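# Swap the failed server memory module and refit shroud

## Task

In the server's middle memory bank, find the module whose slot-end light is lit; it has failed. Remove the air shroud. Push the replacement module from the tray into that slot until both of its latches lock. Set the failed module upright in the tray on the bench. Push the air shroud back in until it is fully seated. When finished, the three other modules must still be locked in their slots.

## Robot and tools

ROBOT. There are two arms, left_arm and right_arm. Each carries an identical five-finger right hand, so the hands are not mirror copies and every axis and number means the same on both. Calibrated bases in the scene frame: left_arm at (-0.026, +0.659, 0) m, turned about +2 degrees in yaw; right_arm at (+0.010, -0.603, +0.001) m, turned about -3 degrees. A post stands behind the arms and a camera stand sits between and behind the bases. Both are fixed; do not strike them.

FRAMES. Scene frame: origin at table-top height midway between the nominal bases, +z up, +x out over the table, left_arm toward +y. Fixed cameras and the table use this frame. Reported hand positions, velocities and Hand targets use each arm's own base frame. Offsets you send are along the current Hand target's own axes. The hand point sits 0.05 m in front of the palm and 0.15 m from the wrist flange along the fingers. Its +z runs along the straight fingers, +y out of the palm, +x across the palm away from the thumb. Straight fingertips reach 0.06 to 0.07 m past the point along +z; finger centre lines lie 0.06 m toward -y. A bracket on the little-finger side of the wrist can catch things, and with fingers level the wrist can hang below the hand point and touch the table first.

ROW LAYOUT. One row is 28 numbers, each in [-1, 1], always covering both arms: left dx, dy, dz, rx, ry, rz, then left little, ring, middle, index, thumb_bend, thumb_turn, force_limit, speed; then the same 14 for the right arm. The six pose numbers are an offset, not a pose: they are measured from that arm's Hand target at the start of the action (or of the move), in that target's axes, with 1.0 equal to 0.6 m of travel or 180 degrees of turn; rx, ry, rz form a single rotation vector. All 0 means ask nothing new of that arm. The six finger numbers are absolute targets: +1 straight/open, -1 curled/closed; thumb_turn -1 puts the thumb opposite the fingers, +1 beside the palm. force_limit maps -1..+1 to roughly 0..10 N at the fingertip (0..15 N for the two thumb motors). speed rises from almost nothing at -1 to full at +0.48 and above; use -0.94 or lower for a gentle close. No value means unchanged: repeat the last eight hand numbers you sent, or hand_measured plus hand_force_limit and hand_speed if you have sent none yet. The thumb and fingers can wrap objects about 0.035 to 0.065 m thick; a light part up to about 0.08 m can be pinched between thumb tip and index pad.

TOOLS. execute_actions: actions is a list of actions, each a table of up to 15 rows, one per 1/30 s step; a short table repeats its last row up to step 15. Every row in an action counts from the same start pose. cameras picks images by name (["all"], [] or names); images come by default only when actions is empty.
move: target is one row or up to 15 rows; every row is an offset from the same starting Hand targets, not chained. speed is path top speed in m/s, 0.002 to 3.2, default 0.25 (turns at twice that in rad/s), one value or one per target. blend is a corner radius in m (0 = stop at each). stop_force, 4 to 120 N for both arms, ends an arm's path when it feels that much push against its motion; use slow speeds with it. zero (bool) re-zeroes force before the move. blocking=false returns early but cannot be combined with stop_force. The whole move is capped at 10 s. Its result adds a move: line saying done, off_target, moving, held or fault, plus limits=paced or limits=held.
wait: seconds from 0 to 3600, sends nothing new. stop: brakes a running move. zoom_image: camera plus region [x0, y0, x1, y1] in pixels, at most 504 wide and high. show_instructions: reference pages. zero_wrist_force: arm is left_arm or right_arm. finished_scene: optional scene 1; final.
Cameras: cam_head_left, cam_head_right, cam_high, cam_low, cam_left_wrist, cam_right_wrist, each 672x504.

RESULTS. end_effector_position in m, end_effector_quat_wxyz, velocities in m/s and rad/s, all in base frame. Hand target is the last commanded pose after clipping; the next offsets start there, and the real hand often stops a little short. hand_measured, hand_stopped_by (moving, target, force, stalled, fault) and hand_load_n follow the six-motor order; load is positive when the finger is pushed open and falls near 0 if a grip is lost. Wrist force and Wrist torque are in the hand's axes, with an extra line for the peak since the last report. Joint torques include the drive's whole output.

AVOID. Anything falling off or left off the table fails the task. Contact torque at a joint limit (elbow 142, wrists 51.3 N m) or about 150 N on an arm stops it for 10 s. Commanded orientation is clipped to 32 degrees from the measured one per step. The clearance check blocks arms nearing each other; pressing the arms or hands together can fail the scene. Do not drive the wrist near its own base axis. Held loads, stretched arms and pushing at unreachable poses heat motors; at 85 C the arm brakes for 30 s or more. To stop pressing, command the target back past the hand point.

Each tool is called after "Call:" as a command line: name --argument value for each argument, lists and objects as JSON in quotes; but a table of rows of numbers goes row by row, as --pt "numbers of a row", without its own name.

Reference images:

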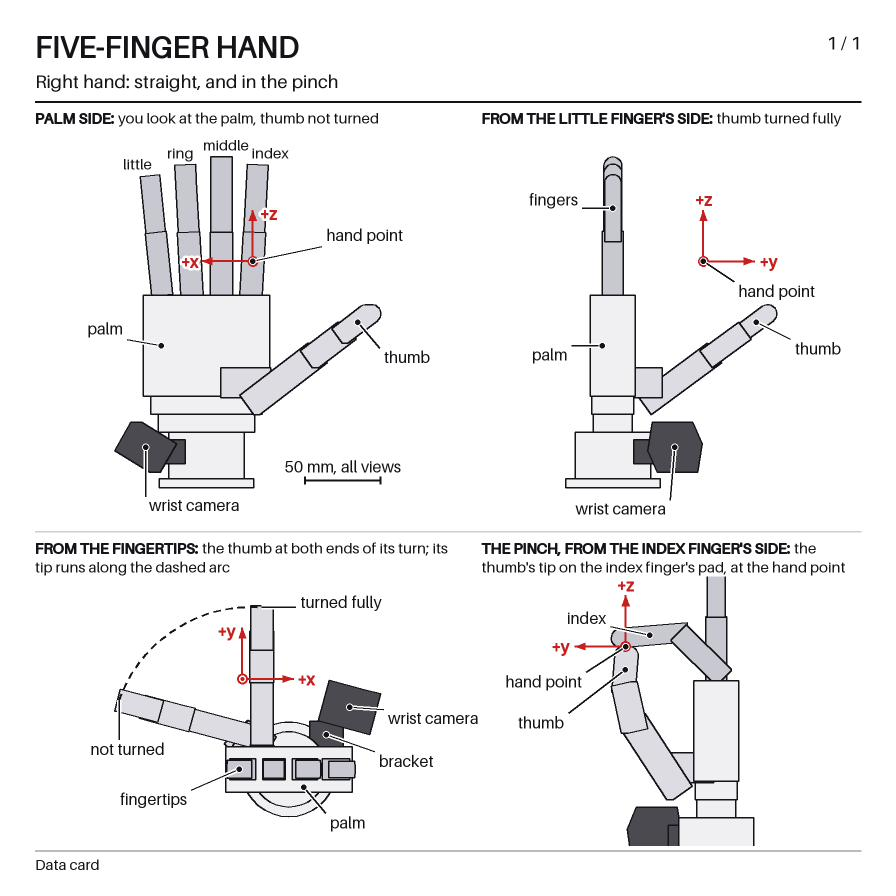

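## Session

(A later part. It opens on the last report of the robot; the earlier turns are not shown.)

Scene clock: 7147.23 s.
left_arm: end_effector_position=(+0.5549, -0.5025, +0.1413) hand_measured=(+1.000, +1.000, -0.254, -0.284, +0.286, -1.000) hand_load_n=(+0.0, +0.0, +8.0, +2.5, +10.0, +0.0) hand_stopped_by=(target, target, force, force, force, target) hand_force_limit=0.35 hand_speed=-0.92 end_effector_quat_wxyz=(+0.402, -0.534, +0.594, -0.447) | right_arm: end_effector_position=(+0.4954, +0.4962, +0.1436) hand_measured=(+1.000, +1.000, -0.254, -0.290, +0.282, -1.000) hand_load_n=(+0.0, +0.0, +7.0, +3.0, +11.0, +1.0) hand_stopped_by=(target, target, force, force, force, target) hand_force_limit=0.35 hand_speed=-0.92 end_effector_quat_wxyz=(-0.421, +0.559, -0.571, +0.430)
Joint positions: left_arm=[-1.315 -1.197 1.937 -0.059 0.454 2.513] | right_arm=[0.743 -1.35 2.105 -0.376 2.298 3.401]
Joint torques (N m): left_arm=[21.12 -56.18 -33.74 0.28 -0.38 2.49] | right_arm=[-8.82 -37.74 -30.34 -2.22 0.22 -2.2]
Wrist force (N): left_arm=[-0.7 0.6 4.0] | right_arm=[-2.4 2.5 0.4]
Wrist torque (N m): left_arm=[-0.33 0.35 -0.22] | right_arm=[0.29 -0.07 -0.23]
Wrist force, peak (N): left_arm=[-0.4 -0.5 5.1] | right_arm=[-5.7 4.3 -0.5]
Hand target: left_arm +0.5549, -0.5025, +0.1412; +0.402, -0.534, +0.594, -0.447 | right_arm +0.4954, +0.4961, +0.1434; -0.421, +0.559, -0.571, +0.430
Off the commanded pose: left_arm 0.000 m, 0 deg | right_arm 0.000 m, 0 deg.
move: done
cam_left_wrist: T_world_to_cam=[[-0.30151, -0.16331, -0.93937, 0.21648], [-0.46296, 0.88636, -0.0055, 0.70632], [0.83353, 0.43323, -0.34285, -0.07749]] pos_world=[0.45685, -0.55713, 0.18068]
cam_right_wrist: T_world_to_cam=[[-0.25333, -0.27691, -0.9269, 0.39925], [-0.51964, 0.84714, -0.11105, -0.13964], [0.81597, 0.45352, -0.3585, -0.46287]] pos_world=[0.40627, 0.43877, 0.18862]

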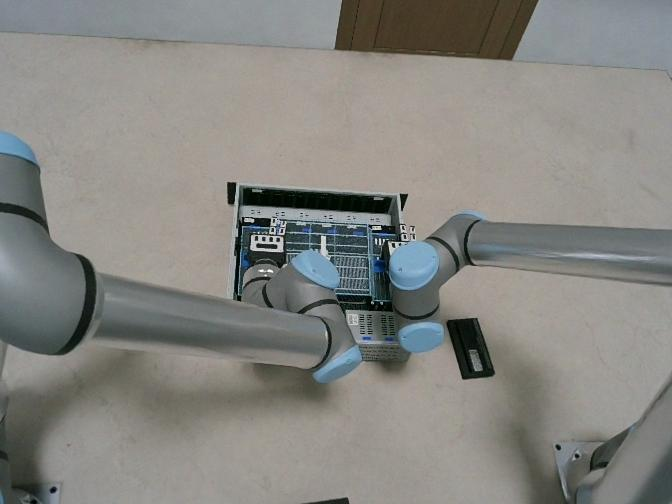

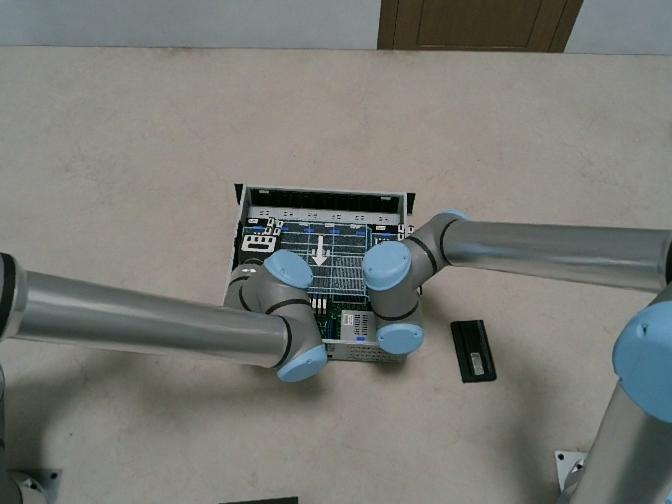

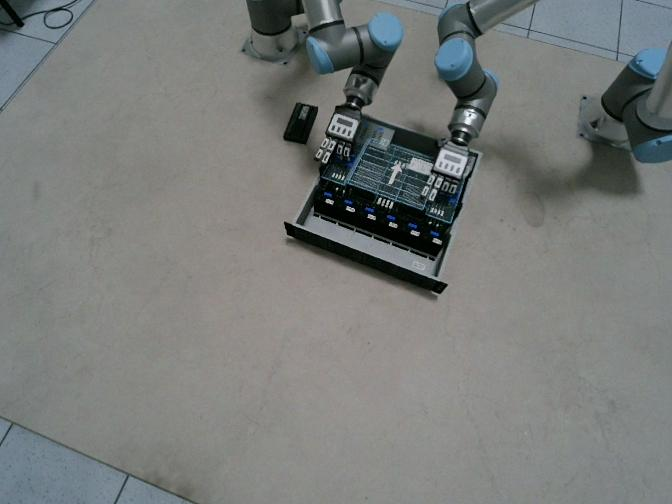

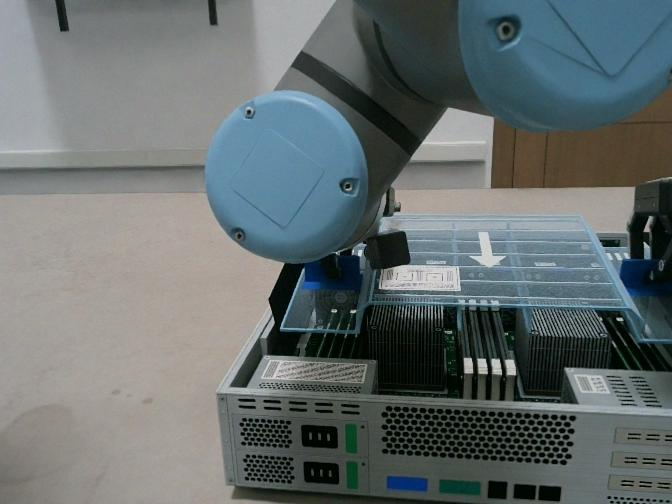

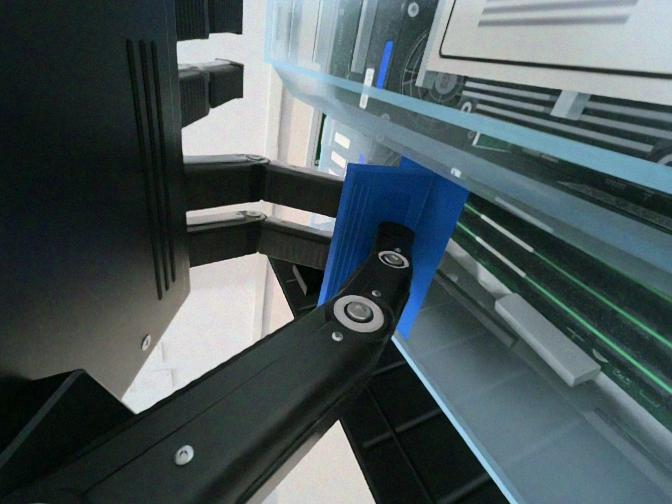

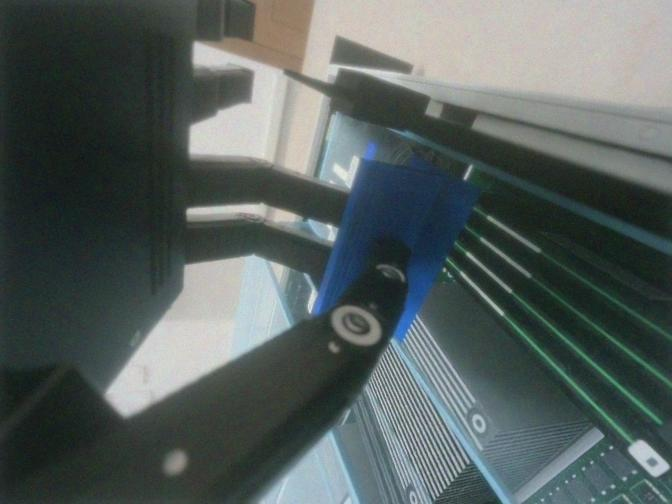

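Call:
move --target '[0,-0.09613,-0.02756,0,0,0,1,1,-0.45,-0.45,-0.3,-1,0.35,-0.92,0,-0.09613,-0.02756,0,0,0,1,1,-0.45,-0.45,-0.3,-1,0.35,-0.92]' --speed 0.03 --cameras '["all"]'

Call:
zoom_image --camera "cam_high" --region '[390, 120, 490, 240]'

Call:
zoom_image --camera "cam_low" --region '[210, 200, 370, 380]'

Call:
zoom_image --camera "cam_head_left" --region '[215, 180, 335, 300]'

Call:
zoom_image --camera "cam_head_right" --region '[330, 180, 450, 300]'

Call:
zoom_image --camera "cam_high" --region '[290, 100, 410, 240]'

Scene clock: 7231.57 s.
left_arm: end_effector_position=(+0.5549, -0.5026, +0.2014) hand_measured=(+1.000, +1.000, -0.254, -0.284, +0.286, -1.000) hand_load_n=(+0.0, +0.0, +7.5, +2.5, +10.0, +0.0) hand_stopped_by=(target, target, force, force, force, target) hand_force_limit=0.35 hand_speed=-0.92 end_effector_quat_wxyz=(+0.402, -0.534, +0.594, -0.447) | right_arm: end_effector_position=(+0.4955, +0.4962, +0.2037) hand_measured=(+1.000, +1.000, -0.254, -0.290, +0.282, -1.000) hand_load_n=(+0.0, +0.0, +7.0, +3.0, +11.0, +1.0) hand_stopped_by=(target, target, force, force, force, target) hand_force_limit=0.35 hand_speed=-0.92 end_effector_quat_wxyz=(-0.421, +0.559, -0.571, +0.430) end_effector_velocity=(+0.000, +0.000, -0.001) end_effector_angular_velocity=(+0.002, -0.001, +0.000)
Joint positions: left_arm=[-1.315 -1.263 1.898 0.046 0.454 2.513] | right_arm=[0.743 -1.422 2.059 -0.257 2.298 3.401]
Joint velocities: left_arm=[within noise] | right_arm=[0 0.001 0.002 -0.005 0 0]
Joint torques (N m): left_arm=[21.29 -47.16 -30.24 -0.81 -0.12 1.26] | right_arm=[-16.79 -31.46 -29.37 -3.29 -1.07 -2.82]
Wrist force (N): left_arm=[-2.5 0.4 4.2] | right_arm=[-0.5 2.4 0.4]
Wrist torque (N m): left_arm=[-0.35 0.32 -0.22] | right_arm=[0.27 -0.06 -0.27]
Wrist force, peak (N): left_arm=[-2.2 0.6 4.5] | right_arm=[-5.4 2.8 0.6]
Hand target: left_arm +0.5549, -0.5026, +0.2012; +0.402, -0.534, +0.594, -0.447 | right_arm +0.4955, +0.4961, +0.2034; -0.421, +0.559, -0.571, +0.430
Off the commanded pose: left_arm 0.000 m, 0 deg | right_arm 0.000 m, 0 deg.
move: done
cam_left_wrist: T_world_to_cam=[[-0.30151, -0.16331, -0.93937, 0.27292], [-0.46296, 0.88636, -0.0055, 0.70674], [0.83353, 0.43323, -0.34285, -0.05684]] pos_world=[0.45685, -0.55723, 0.24078]
cam_right_wrist: T_world_to_cam=[[-0.25324, -0.27685, -0.92694, 0.45493], [-0.51958, 0.84717, -0.11107, -0.13295], [0.81603, 0.4535, -0.35838, -0.44145]] pos_world=[0.40637, 0.43877, 0.24872]

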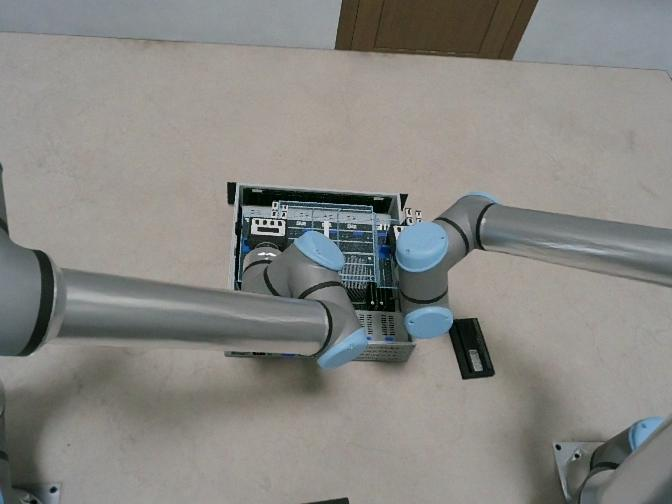

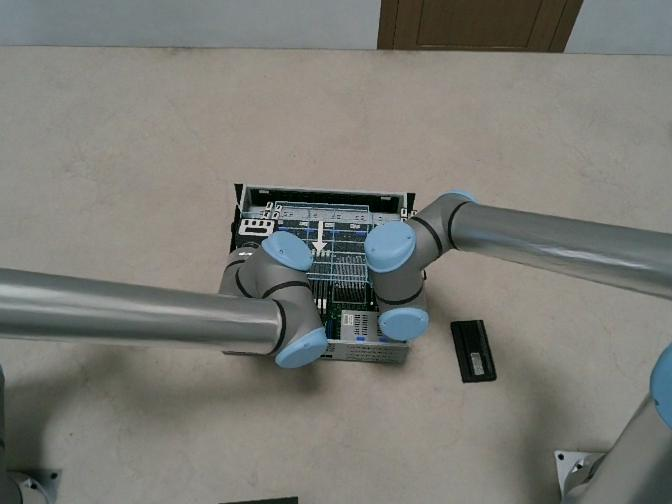

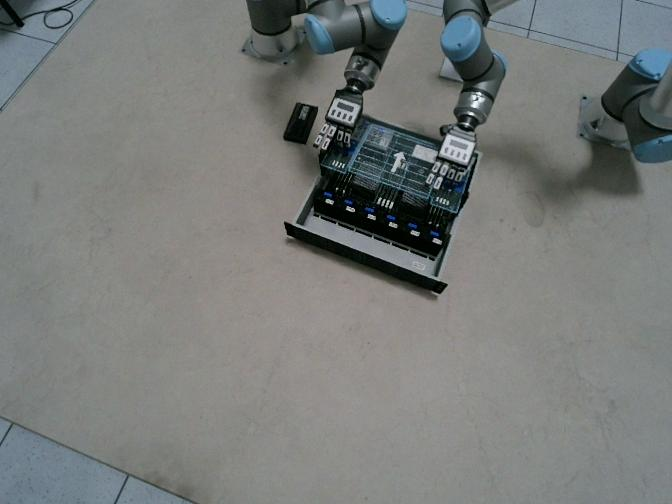

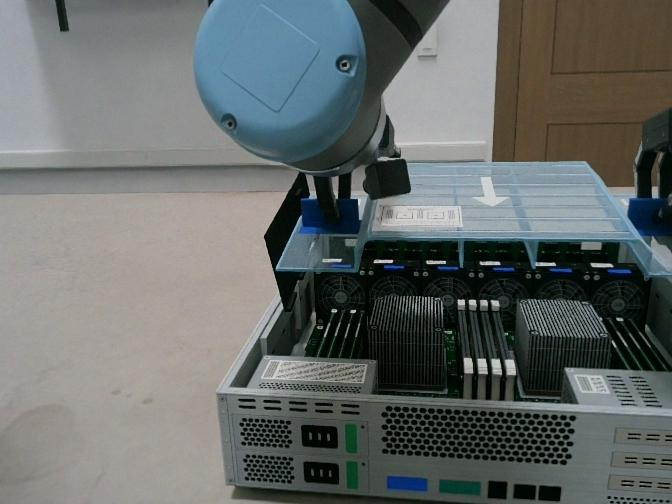

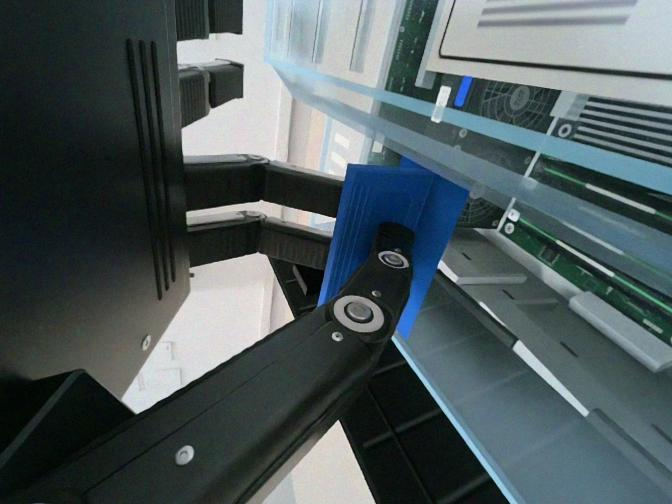

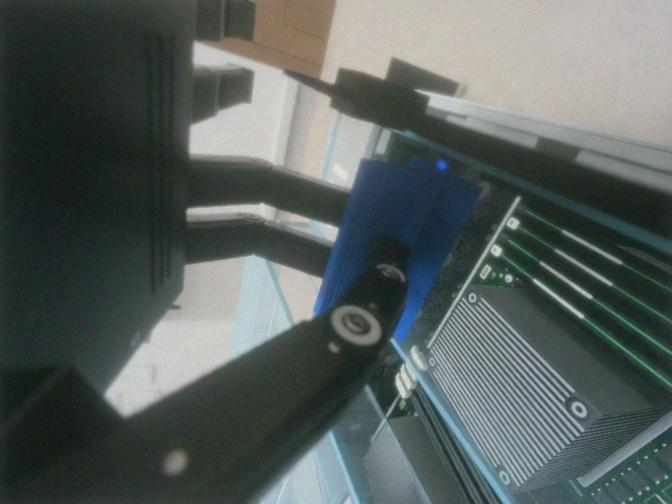

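Scaled by 4.200 from the camera's image (finer frame: 960x720).

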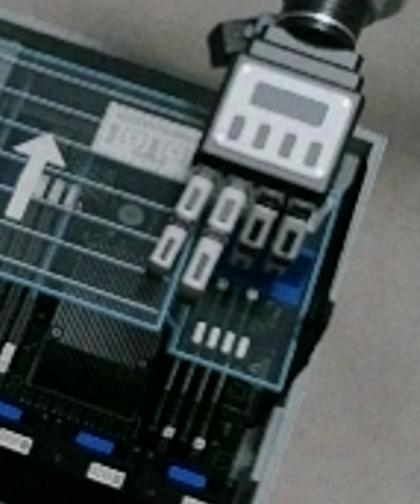

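Scaled by 2.800 from the camera's image (finer frame: 960x720).

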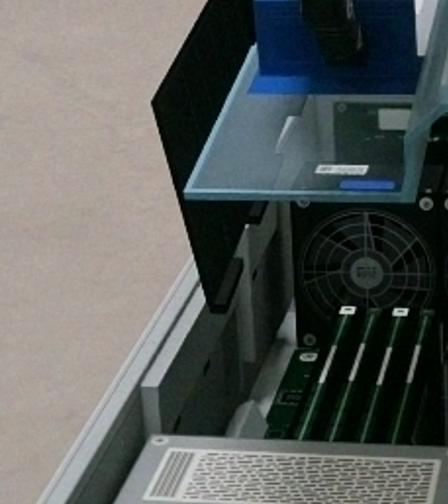

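Scaled by 4.200 from the camera's image (finer frame: 960x720).

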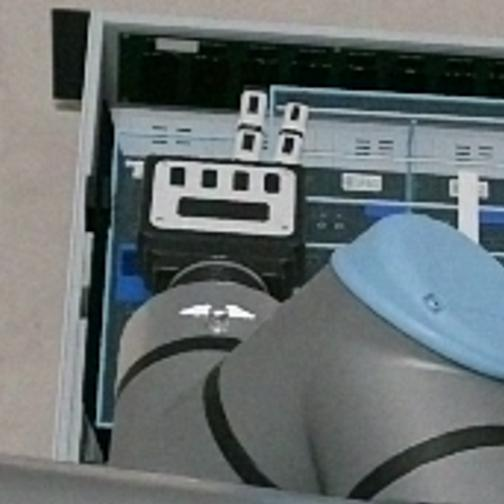

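Scaled by 4.200 from the camera's image (finer frame: 960x720).

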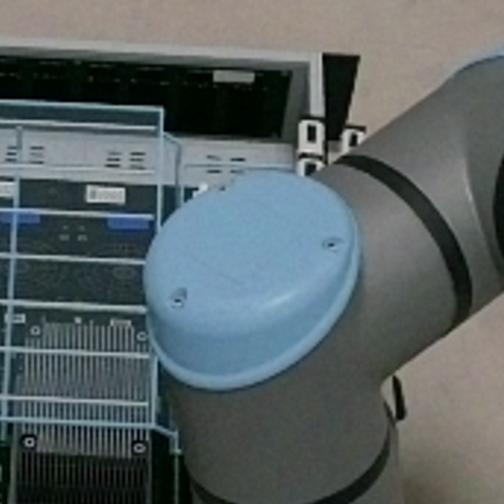

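Scaled by 3.600 from the camera's image (finer frame: 960x720).

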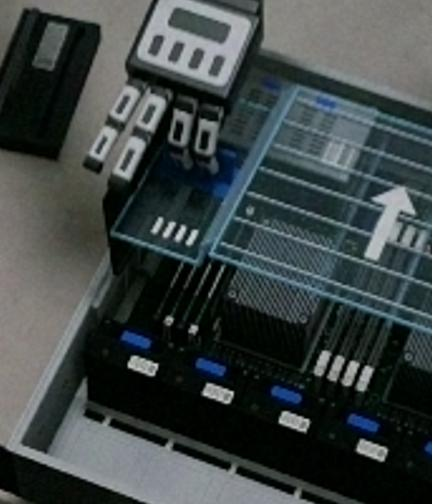

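Call:
zoom_image --camera "cam_low" --region '[255, 255, 325, 365]'

Call:
zoom_image --camera "cam_low" --region '[590, 240, 672, 360]'

Call:
zoom_image --camera "cam_left_wrist" --region '[400, 180, 672, 504]'

Call:
zoom_image --camera "cam_right_wrist" --region '[340, 40, 672, 300]'

Scaled by 4.582 from the camera's image (finer frame: 960x720).

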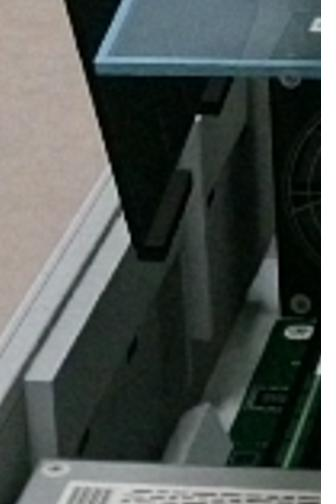

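Scaled by 4.200 from the camera's image (finer frame: 960x720).

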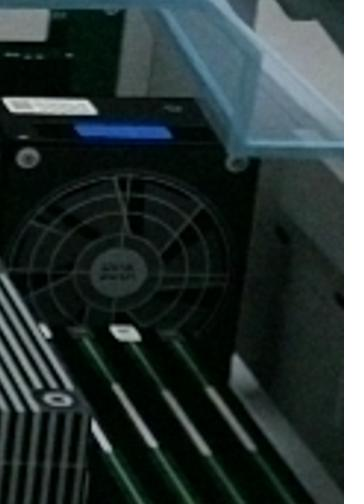

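Scaled by 1.556 from the camera's image (finer frame: 960x720).

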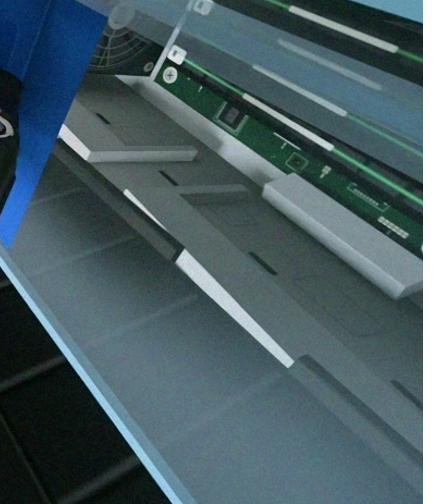

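Scaled by 1.518 from the camera's image (finer frame: 960x720).

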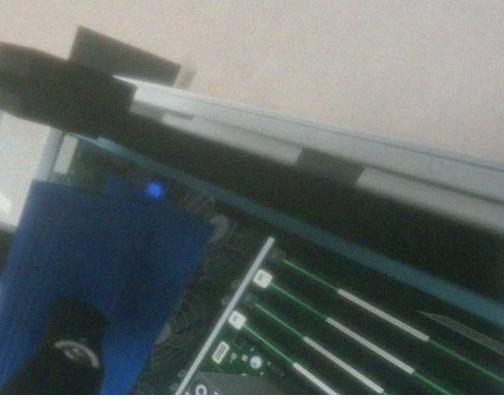

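Call:
move --target '[0,-0.16022,-0.04593,0,0,0,1,1,-0.45,-0.45,-0.3,-1,0.35,-0.92,0,-0.16022,-0.04593,0,0,0,1,1,-0.45,-0.45,-0.3,-1,0.35,-0.92]' --speed 0.06 --cameras '["all"]'

Call:
zoom_image --camera "cam_low" --region '[240, 220, 340, 370]'

Call:
zoom_image --camera "cam_low" --region '[572, 220, 672, 370]'

Call:
zoom_image --camera "cam_left_wrist" --region '[336, 100, 672, 504]'

Call:
zoom_image --camera "cam_high" --region '[400, 120, 490, 240]'

Call:
zoom_image --camera "cam_high" --region '[290, 100, 380, 220]'

Scene clock: 7321.93 s.
left_arm: end_effector_position=(+0.5549, -0.5026, +0.3014) hand_measured=(+1.000, +1.000, -0.254, -0.284, +0.286, -1.000) hand_load_n=(+0.0, +0.0, +8.0, +2.5, +10.0, +0.0) hand_stopped_by=(target, target, force, force, force, target) hand_force_limit=0.35 hand_speed=-0.92 end_effector_quat_wxyz=(+0.402, -0.534, +0.594, -0.447) end_effector_velocity=(+0.000, +0.001, -0.002) end_effector_angular_velocity=(-0.001, -0.001, +0.001) | right_arm: end_effector_position=(+0.4956, +0.4961, +0.3036) hand_measured=(+1.000, +1.000, -0.254, -0.290, +0.282, -1.000) hand_load_n=(+0.0, +0.0, +7.0, +3.0, +11.0, +0.5) hand_stopped_by=(target, target, force, force, force, target) hand_force_limit=0.35 hand_speed=-0.92 end_effector_quat_wxyz=(-0.421, +0.559, -0.571, +0.430) end_effector_velocity=(+0.000, +0.000, -0.002) end_effector_angular_velocity=(+0.001, +0.000, +0.001)
Joint positions: left_arm=[-1.315 -1.352 1.81 0.223 0.454 2.513] | right_arm=[0.743 -1.515 1.959 -0.065 2.298 3.401]
Joint velocities: left_arm=[0 0 0.004 -0.005 0 0] | right_arm=[0 0.001 0.002 -0.005 -0.001 0]
Joint torques (N m): left_arm=[18.07 -48.4 -29.95 -2.1 -0.01 -2.7] | right_arm=[-17.95 -27.24 -36.18 -3.69 -2.06 -0.68]
Wrist force (N): left_arm=[-4.3 0.4 4.2] | right_arm=[1.3 2.7 0.5]
Wrist torque (N m): left_arm=[-0.36 0.29 -0.20] | right_arm=[0.30 -0.04 -0.27]
Wrist force, peak (N): left_arm=[-4.6 0.3 4.3] | right_arm=[-3.2 4.2 0.4]
Hand target: left_arm +0.5549, -0.5026, +0.3012; +0.402, -0.534, +0.594, -0.447 | right_arm +0.4956, +0.4961, +0.3034; -0.421, +0.559, -0.571, +0.430
Off the commanded pose: left_arm 0.000 m, 0 deg | right_arm 0.000 m, 0 deg.
move: done
cam_left_wrist: T_world_to_cam=[[-0.30151, -0.16331, -0.93937, 0.36676], [-0.46296, 0.88636, -0.0055, 0.70729], [0.83353, 0.43323, -0.34285, -0.02259]] pos_world=[0.45685, -0.55723, 0.34068]
cam_right_wrist: T_world_to_cam=[[-0.25324, -0.27685, -0.92694, 0.54758], [-0.51958, 0.84717, -0.11107, -0.12175], [0.81603, 0.4535, -0.35838, -0.40581]] pos_world=[0.40657, 0.43877, 0.34862]

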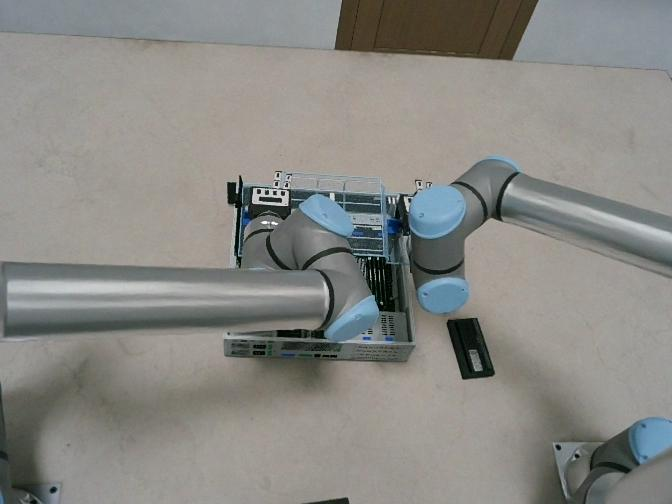

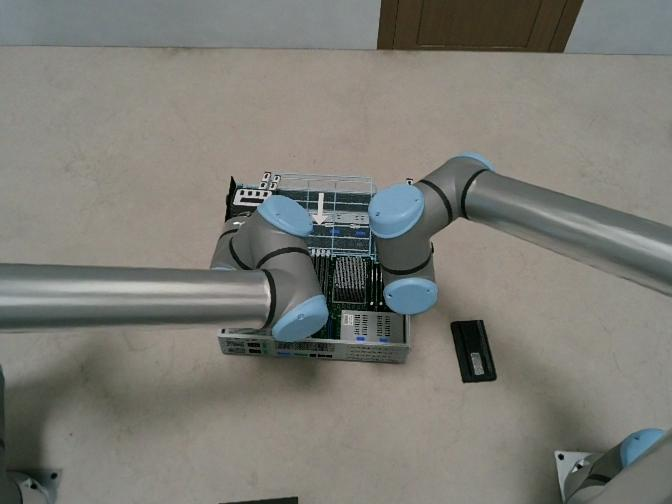

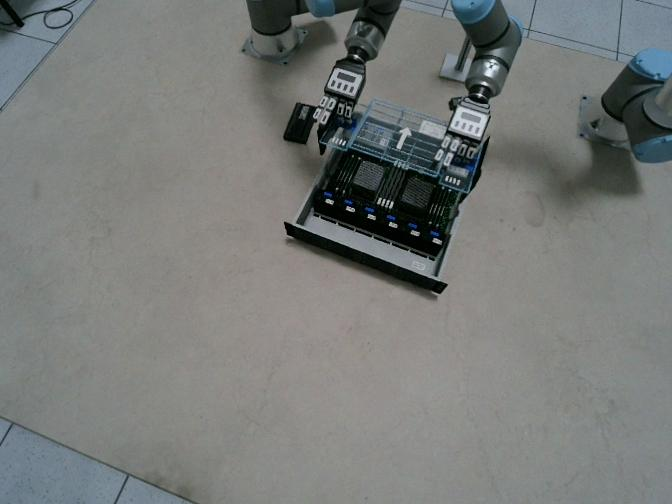

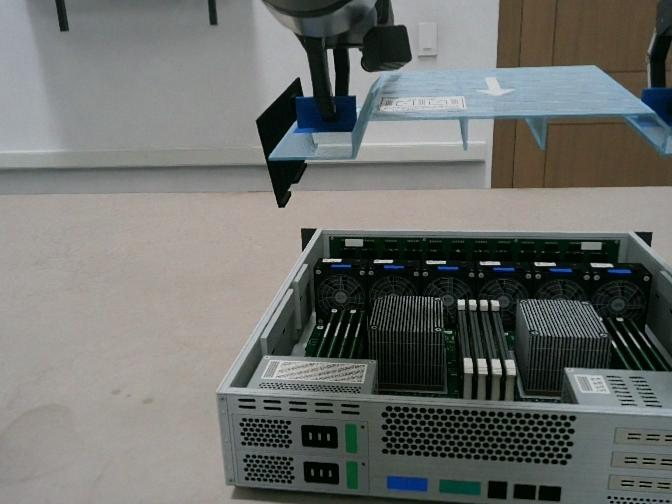

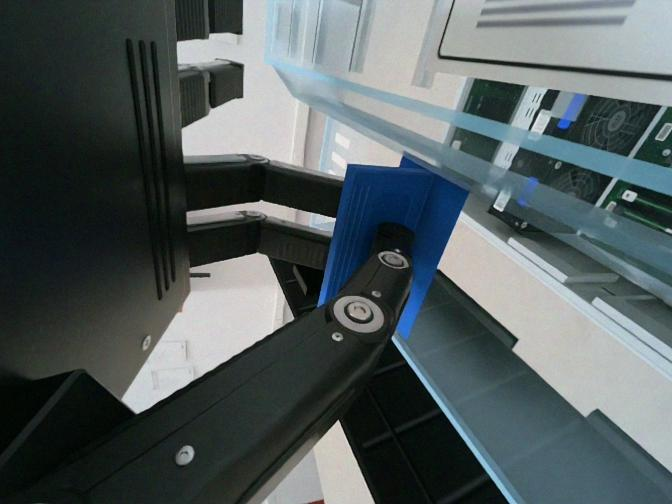

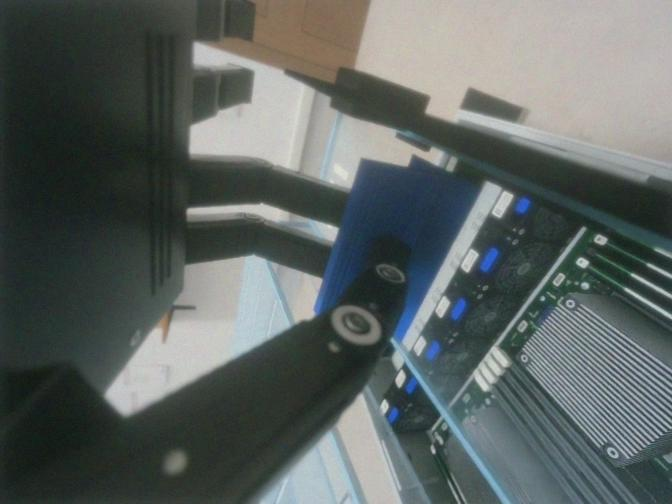

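Scaled by 3.360 from the camera's image (finer frame: 960x720).

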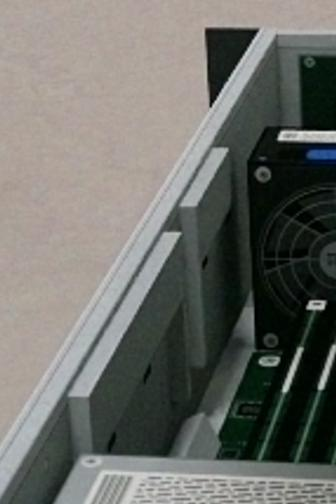

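Scaled by 3.360 from the camera's image (finer frame: 960x720).

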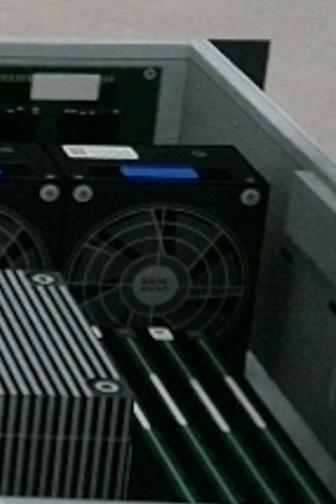

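Scaled by 1.248 from the camera's image (finer frame: 960x720).

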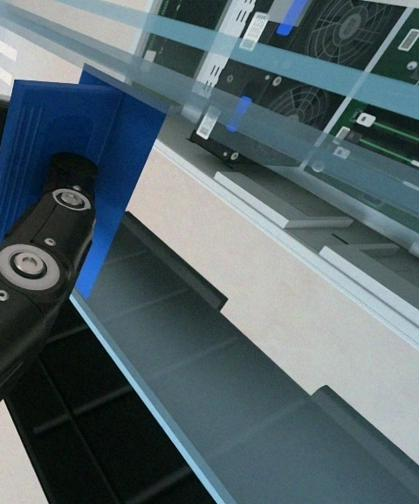

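Scaled by 4.200 from the camera's image (finer frame: 960x720).

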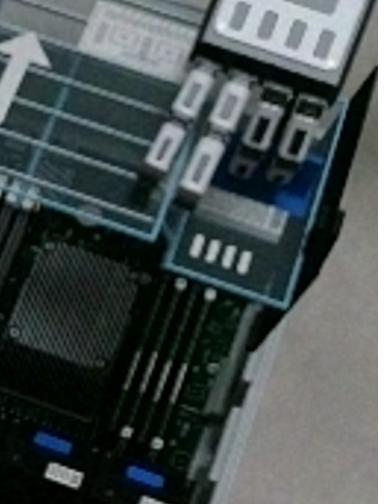

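Scaled by 4.200 from the camera's image (finer frame: 960x720).

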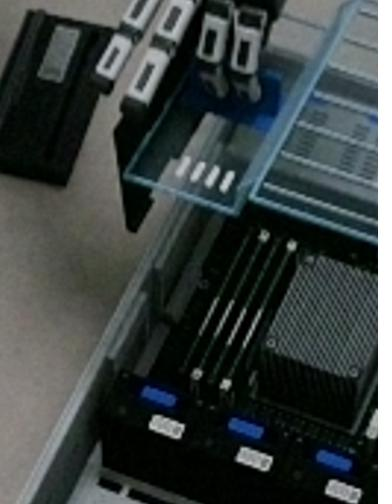

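Call:
zoom_image --camera "cam_low" --region '[245, 70, 345, 215]'

Call:
zoom_image --camera "cam_low" --region '[600, 40, 672, 180]'

Call:
zoom_image --camera "cam_left_wrist" --region '[240, 240, 672, 504]'

Call:
zoom_image --camera "cam_head_left" --region '[215, 160, 315, 280]'

Call:
zoom_image --camera "cam_head_left" --region '[340, 160, 440, 320]'

Scaled by 3.476 from the camera's image (finer frame: 960x720).

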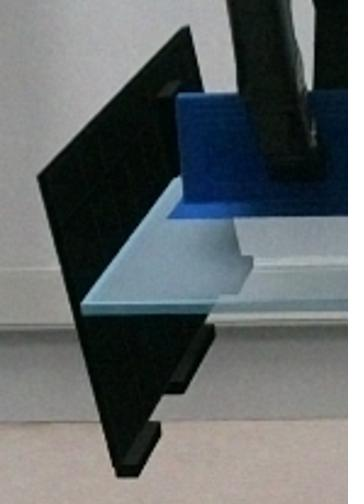

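Scaled by 3.600 from the camera's image (finer frame: 960x720).

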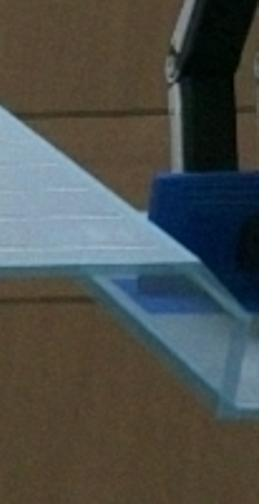

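Scaled by 1.167 from the camera's image (finer frame: 960x720).

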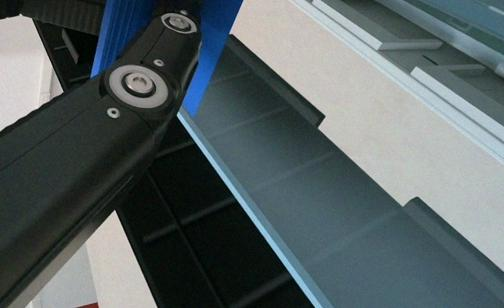

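Scaled by 4.200 from the camera's image (finer frame: 960x720).

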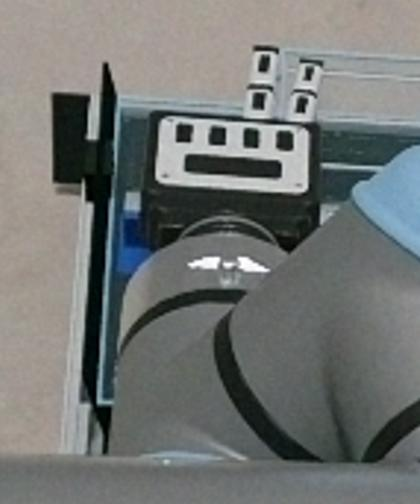

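Scaled by 3.150 from the camera's image (finer frame: 960x720).

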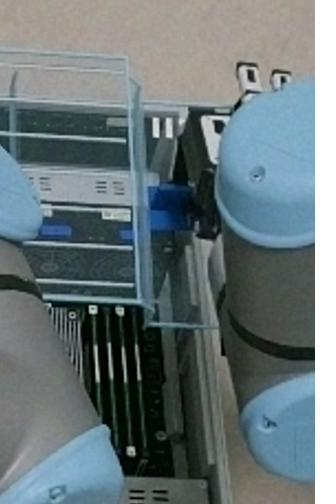

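Call:
move --target '[0,0,0,-0.05,0,0,1,1,-0.45,-0.45,-0.3,-1,0.35,-0.92,0,0,0,-0.05,0,0,1,1,-0.45,-0.45,-0.3,-1,0.35,-0.92]' --speed 0.05 --cameras '["all"]'

Call:
zoom_image --camera "cam_low" --region '[245, 50, 405, 210]'

Call:
zoom_image --camera "cam_low" --region '[530, 50, 672, 192]'

Call:
zoom_image --camera "cam_high" --region '[290, 80, 410, 200]'

Call:
zoom_image --camera "cam_high" --region '[390, 90, 510, 210]'

Call:
zoom_image --camera "cam_head_left" --region '[220, 160, 320, 300]'

Call:
zoom_image --camera "cam_head_left" --region '[340, 160, 440, 300]'

Scene clock: 7433.93 s.
left_arm: end_effector_position=(+0.5550, -0.5026, +0.3012) hand_measured=(+1.000, +1.000, -0.254, -0.284, +0.286, -1.000) hand_load_n=(+0.0, +0.0, +7.5, +3.0, +9.5, +0.0) hand_stopped_by=(target, target, force, force, force, target) hand_force_limit=0.35 hand_speed=-0.92 end_effector_quat_wxyz=(+0.359, -0.564, +0.627, -0.399) end_effector_velocity=(+0.000, +0.000, +0.000) end_effector_angular_velocity=(-0.003, -0.003, +0.001) | right_arm: end_effector_position=(+0.4957, +0.4962, +0.3034) hand_measured=(+1.000, +1.000, -0.254, -0.290, +0.282, -1.000) hand_load_n=(+0.0, +0.0, +7.0, +3.5, +11.0, +0.5) hand_stopped_by=(target, target, force, force, force, target) hand_force_limit=0.35 hand_speed=-0.92 end_effector_quat_wxyz=(-0.375, +0.590, -0.603, +0.384) end_effector_velocity=(+0.000, +0.000, -0.001) end_effector_angular_velocity=(-0.003, -0.002, +0.000)
Joint positions: left_arm=[-1.277 -1.317 1.728 0.465 0.583 2.356] | right_arm=[0.711 -1.483 1.875 0.17 2.222 3.506]
Joint velocities: left_arm=[0 -0.001 0.002 -0.005 -0.003 0.001] | right_arm=[0 0 0.003 -0.005 0.002 -0.004]
Joint torques (N m): left_arm=[-8.57 -71.37 -32.56 0.01 -2.87 3.96] | right_arm=[5.31 -55.78 -35.89 -2.7 2.88 -2.09]
Wrist force (N): left_arm=[-5.4 0.3 4.4] | right_arm=[2.2 2.7 0.3]
Wrist torque (N m): left_arm=[-0.37 0.31 0.01] | right_arm=[0.33 0.00 -0.30]
Wrist force, peak (N): left_arm=[-5.4 0.3 4.4] | right_arm=[2.2 2.7 0.3]
Hand target: left_arm +0.5549, -0.5026, +0.3012; +0.359, -0.564, +0.627, -0.399 | right_arm +0.4956, +0.4961, +0.3034; -0.375, +0.590, -0.603, +0.384
Off the commanded pose: left_arm 0.000 m, 0 deg | right_arm 0.000 m, 0 deg.
move: done
cam_left_wrist: T_world_to_cam=[[-0.4443, -0.14845, -0.88349, 0.43656], [-0.45731, 0.88559, 0.08118, 0.67773], [0.77036, 0.4401, -0.46136, 0.05147]] pos_world=[0.46425, -0.55803, 0.35443]
cam_right_wrist: T_world_to_cam=[[-0.39551, -0.27365, -0.87675, 0.60108], [-0.53024, 0.84747, -0.02532, -0.14269], [0.74994, 0.45487, -0.48028, -0.3369]] pos_world=[0.41473, 0.43866, 0.36158]

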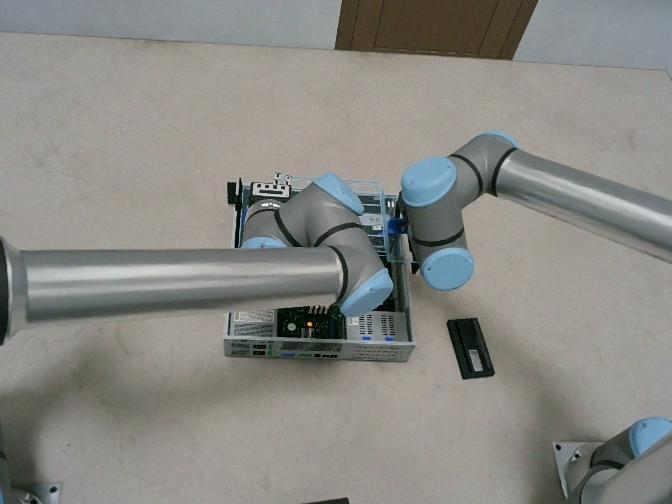

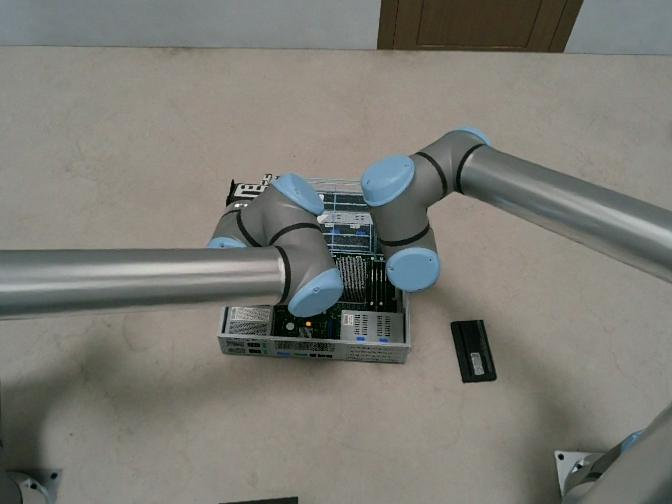

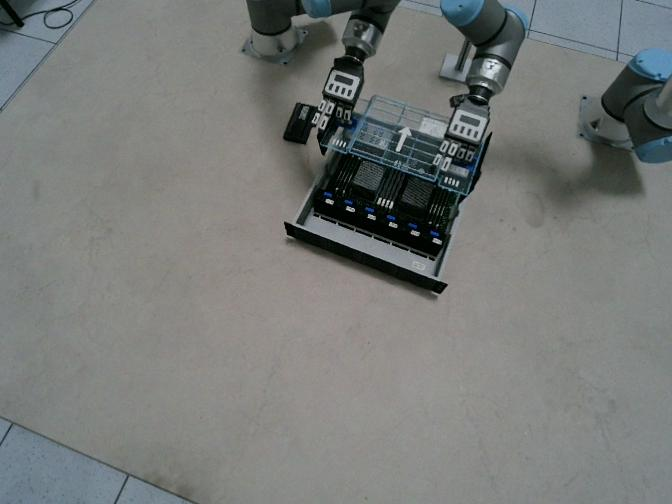

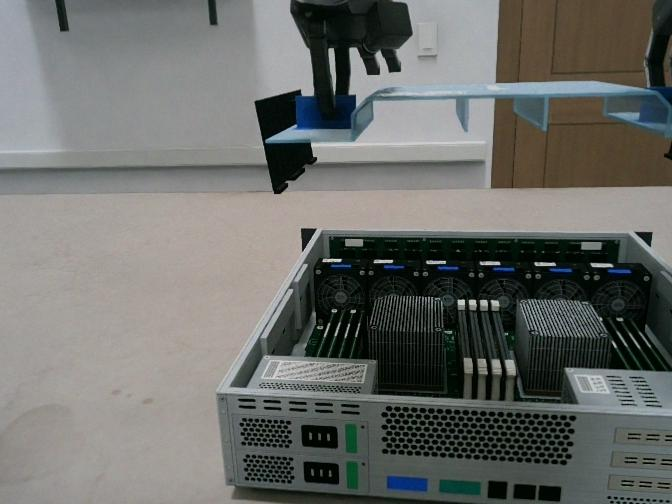

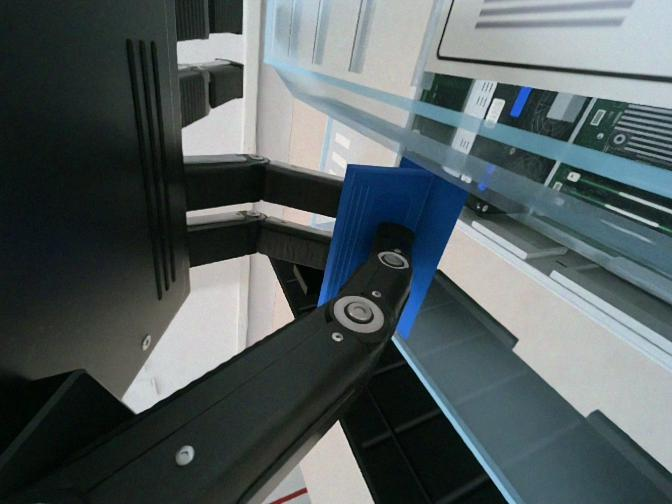

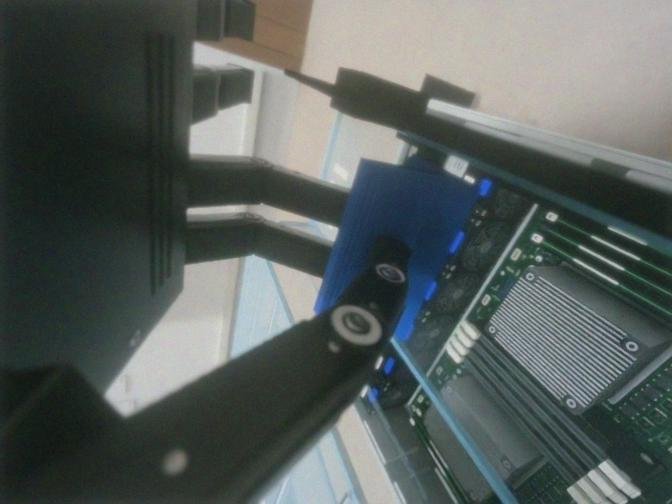

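Scaled by 3.150 from the camera's image (finer frame: 960x720).

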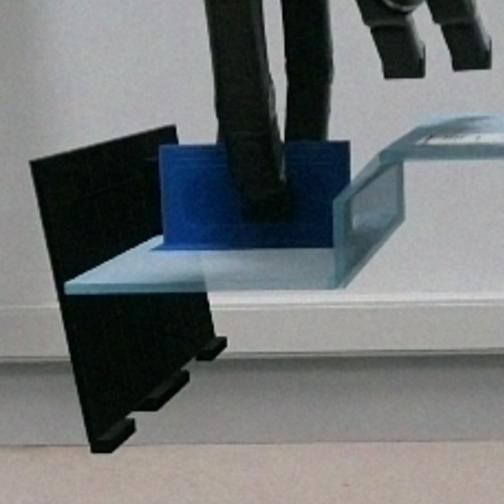

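Scaled by 3.549 from the camera's image (finer frame: 960x720).

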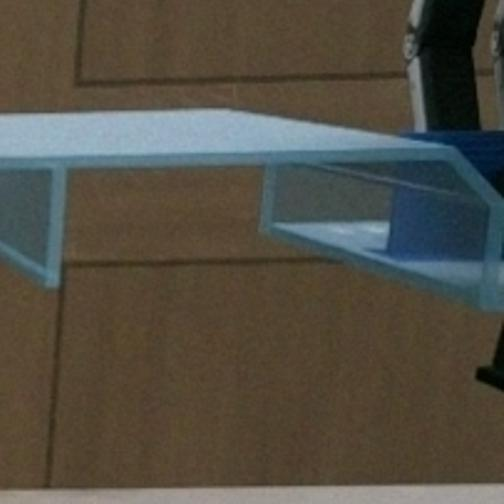

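Scaled by 4.200 from the camera's image (finer frame: 960x720).

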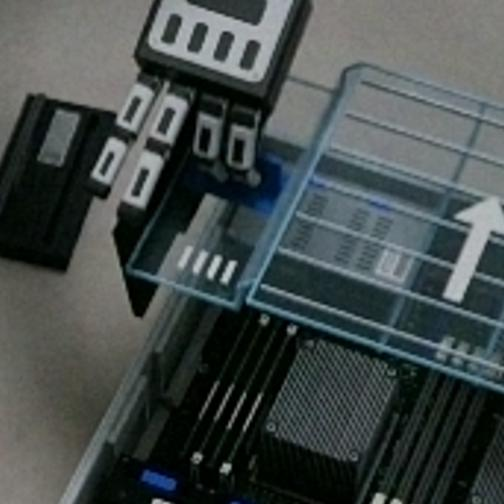

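Scaled by 4.200 from the camera's image (finer frame: 960x720).

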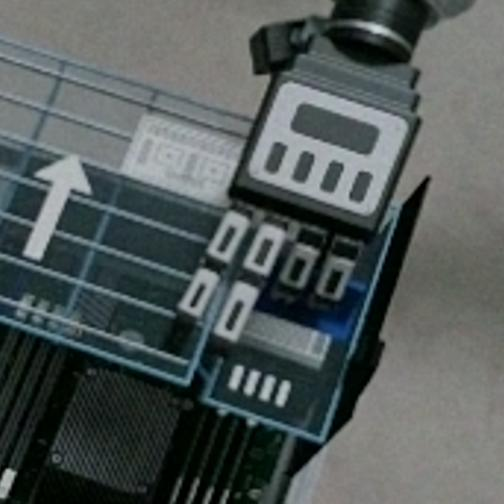

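Scaled by 3.600 from the camera's image (finer frame: 960x720).

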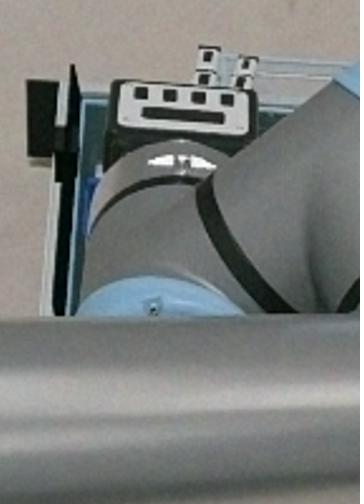

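Scaled by 3.600 from the camera's image (finer frame: 960x720).

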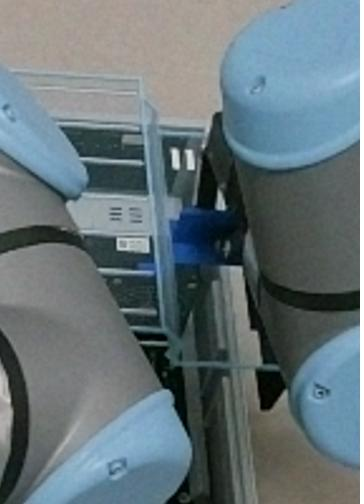

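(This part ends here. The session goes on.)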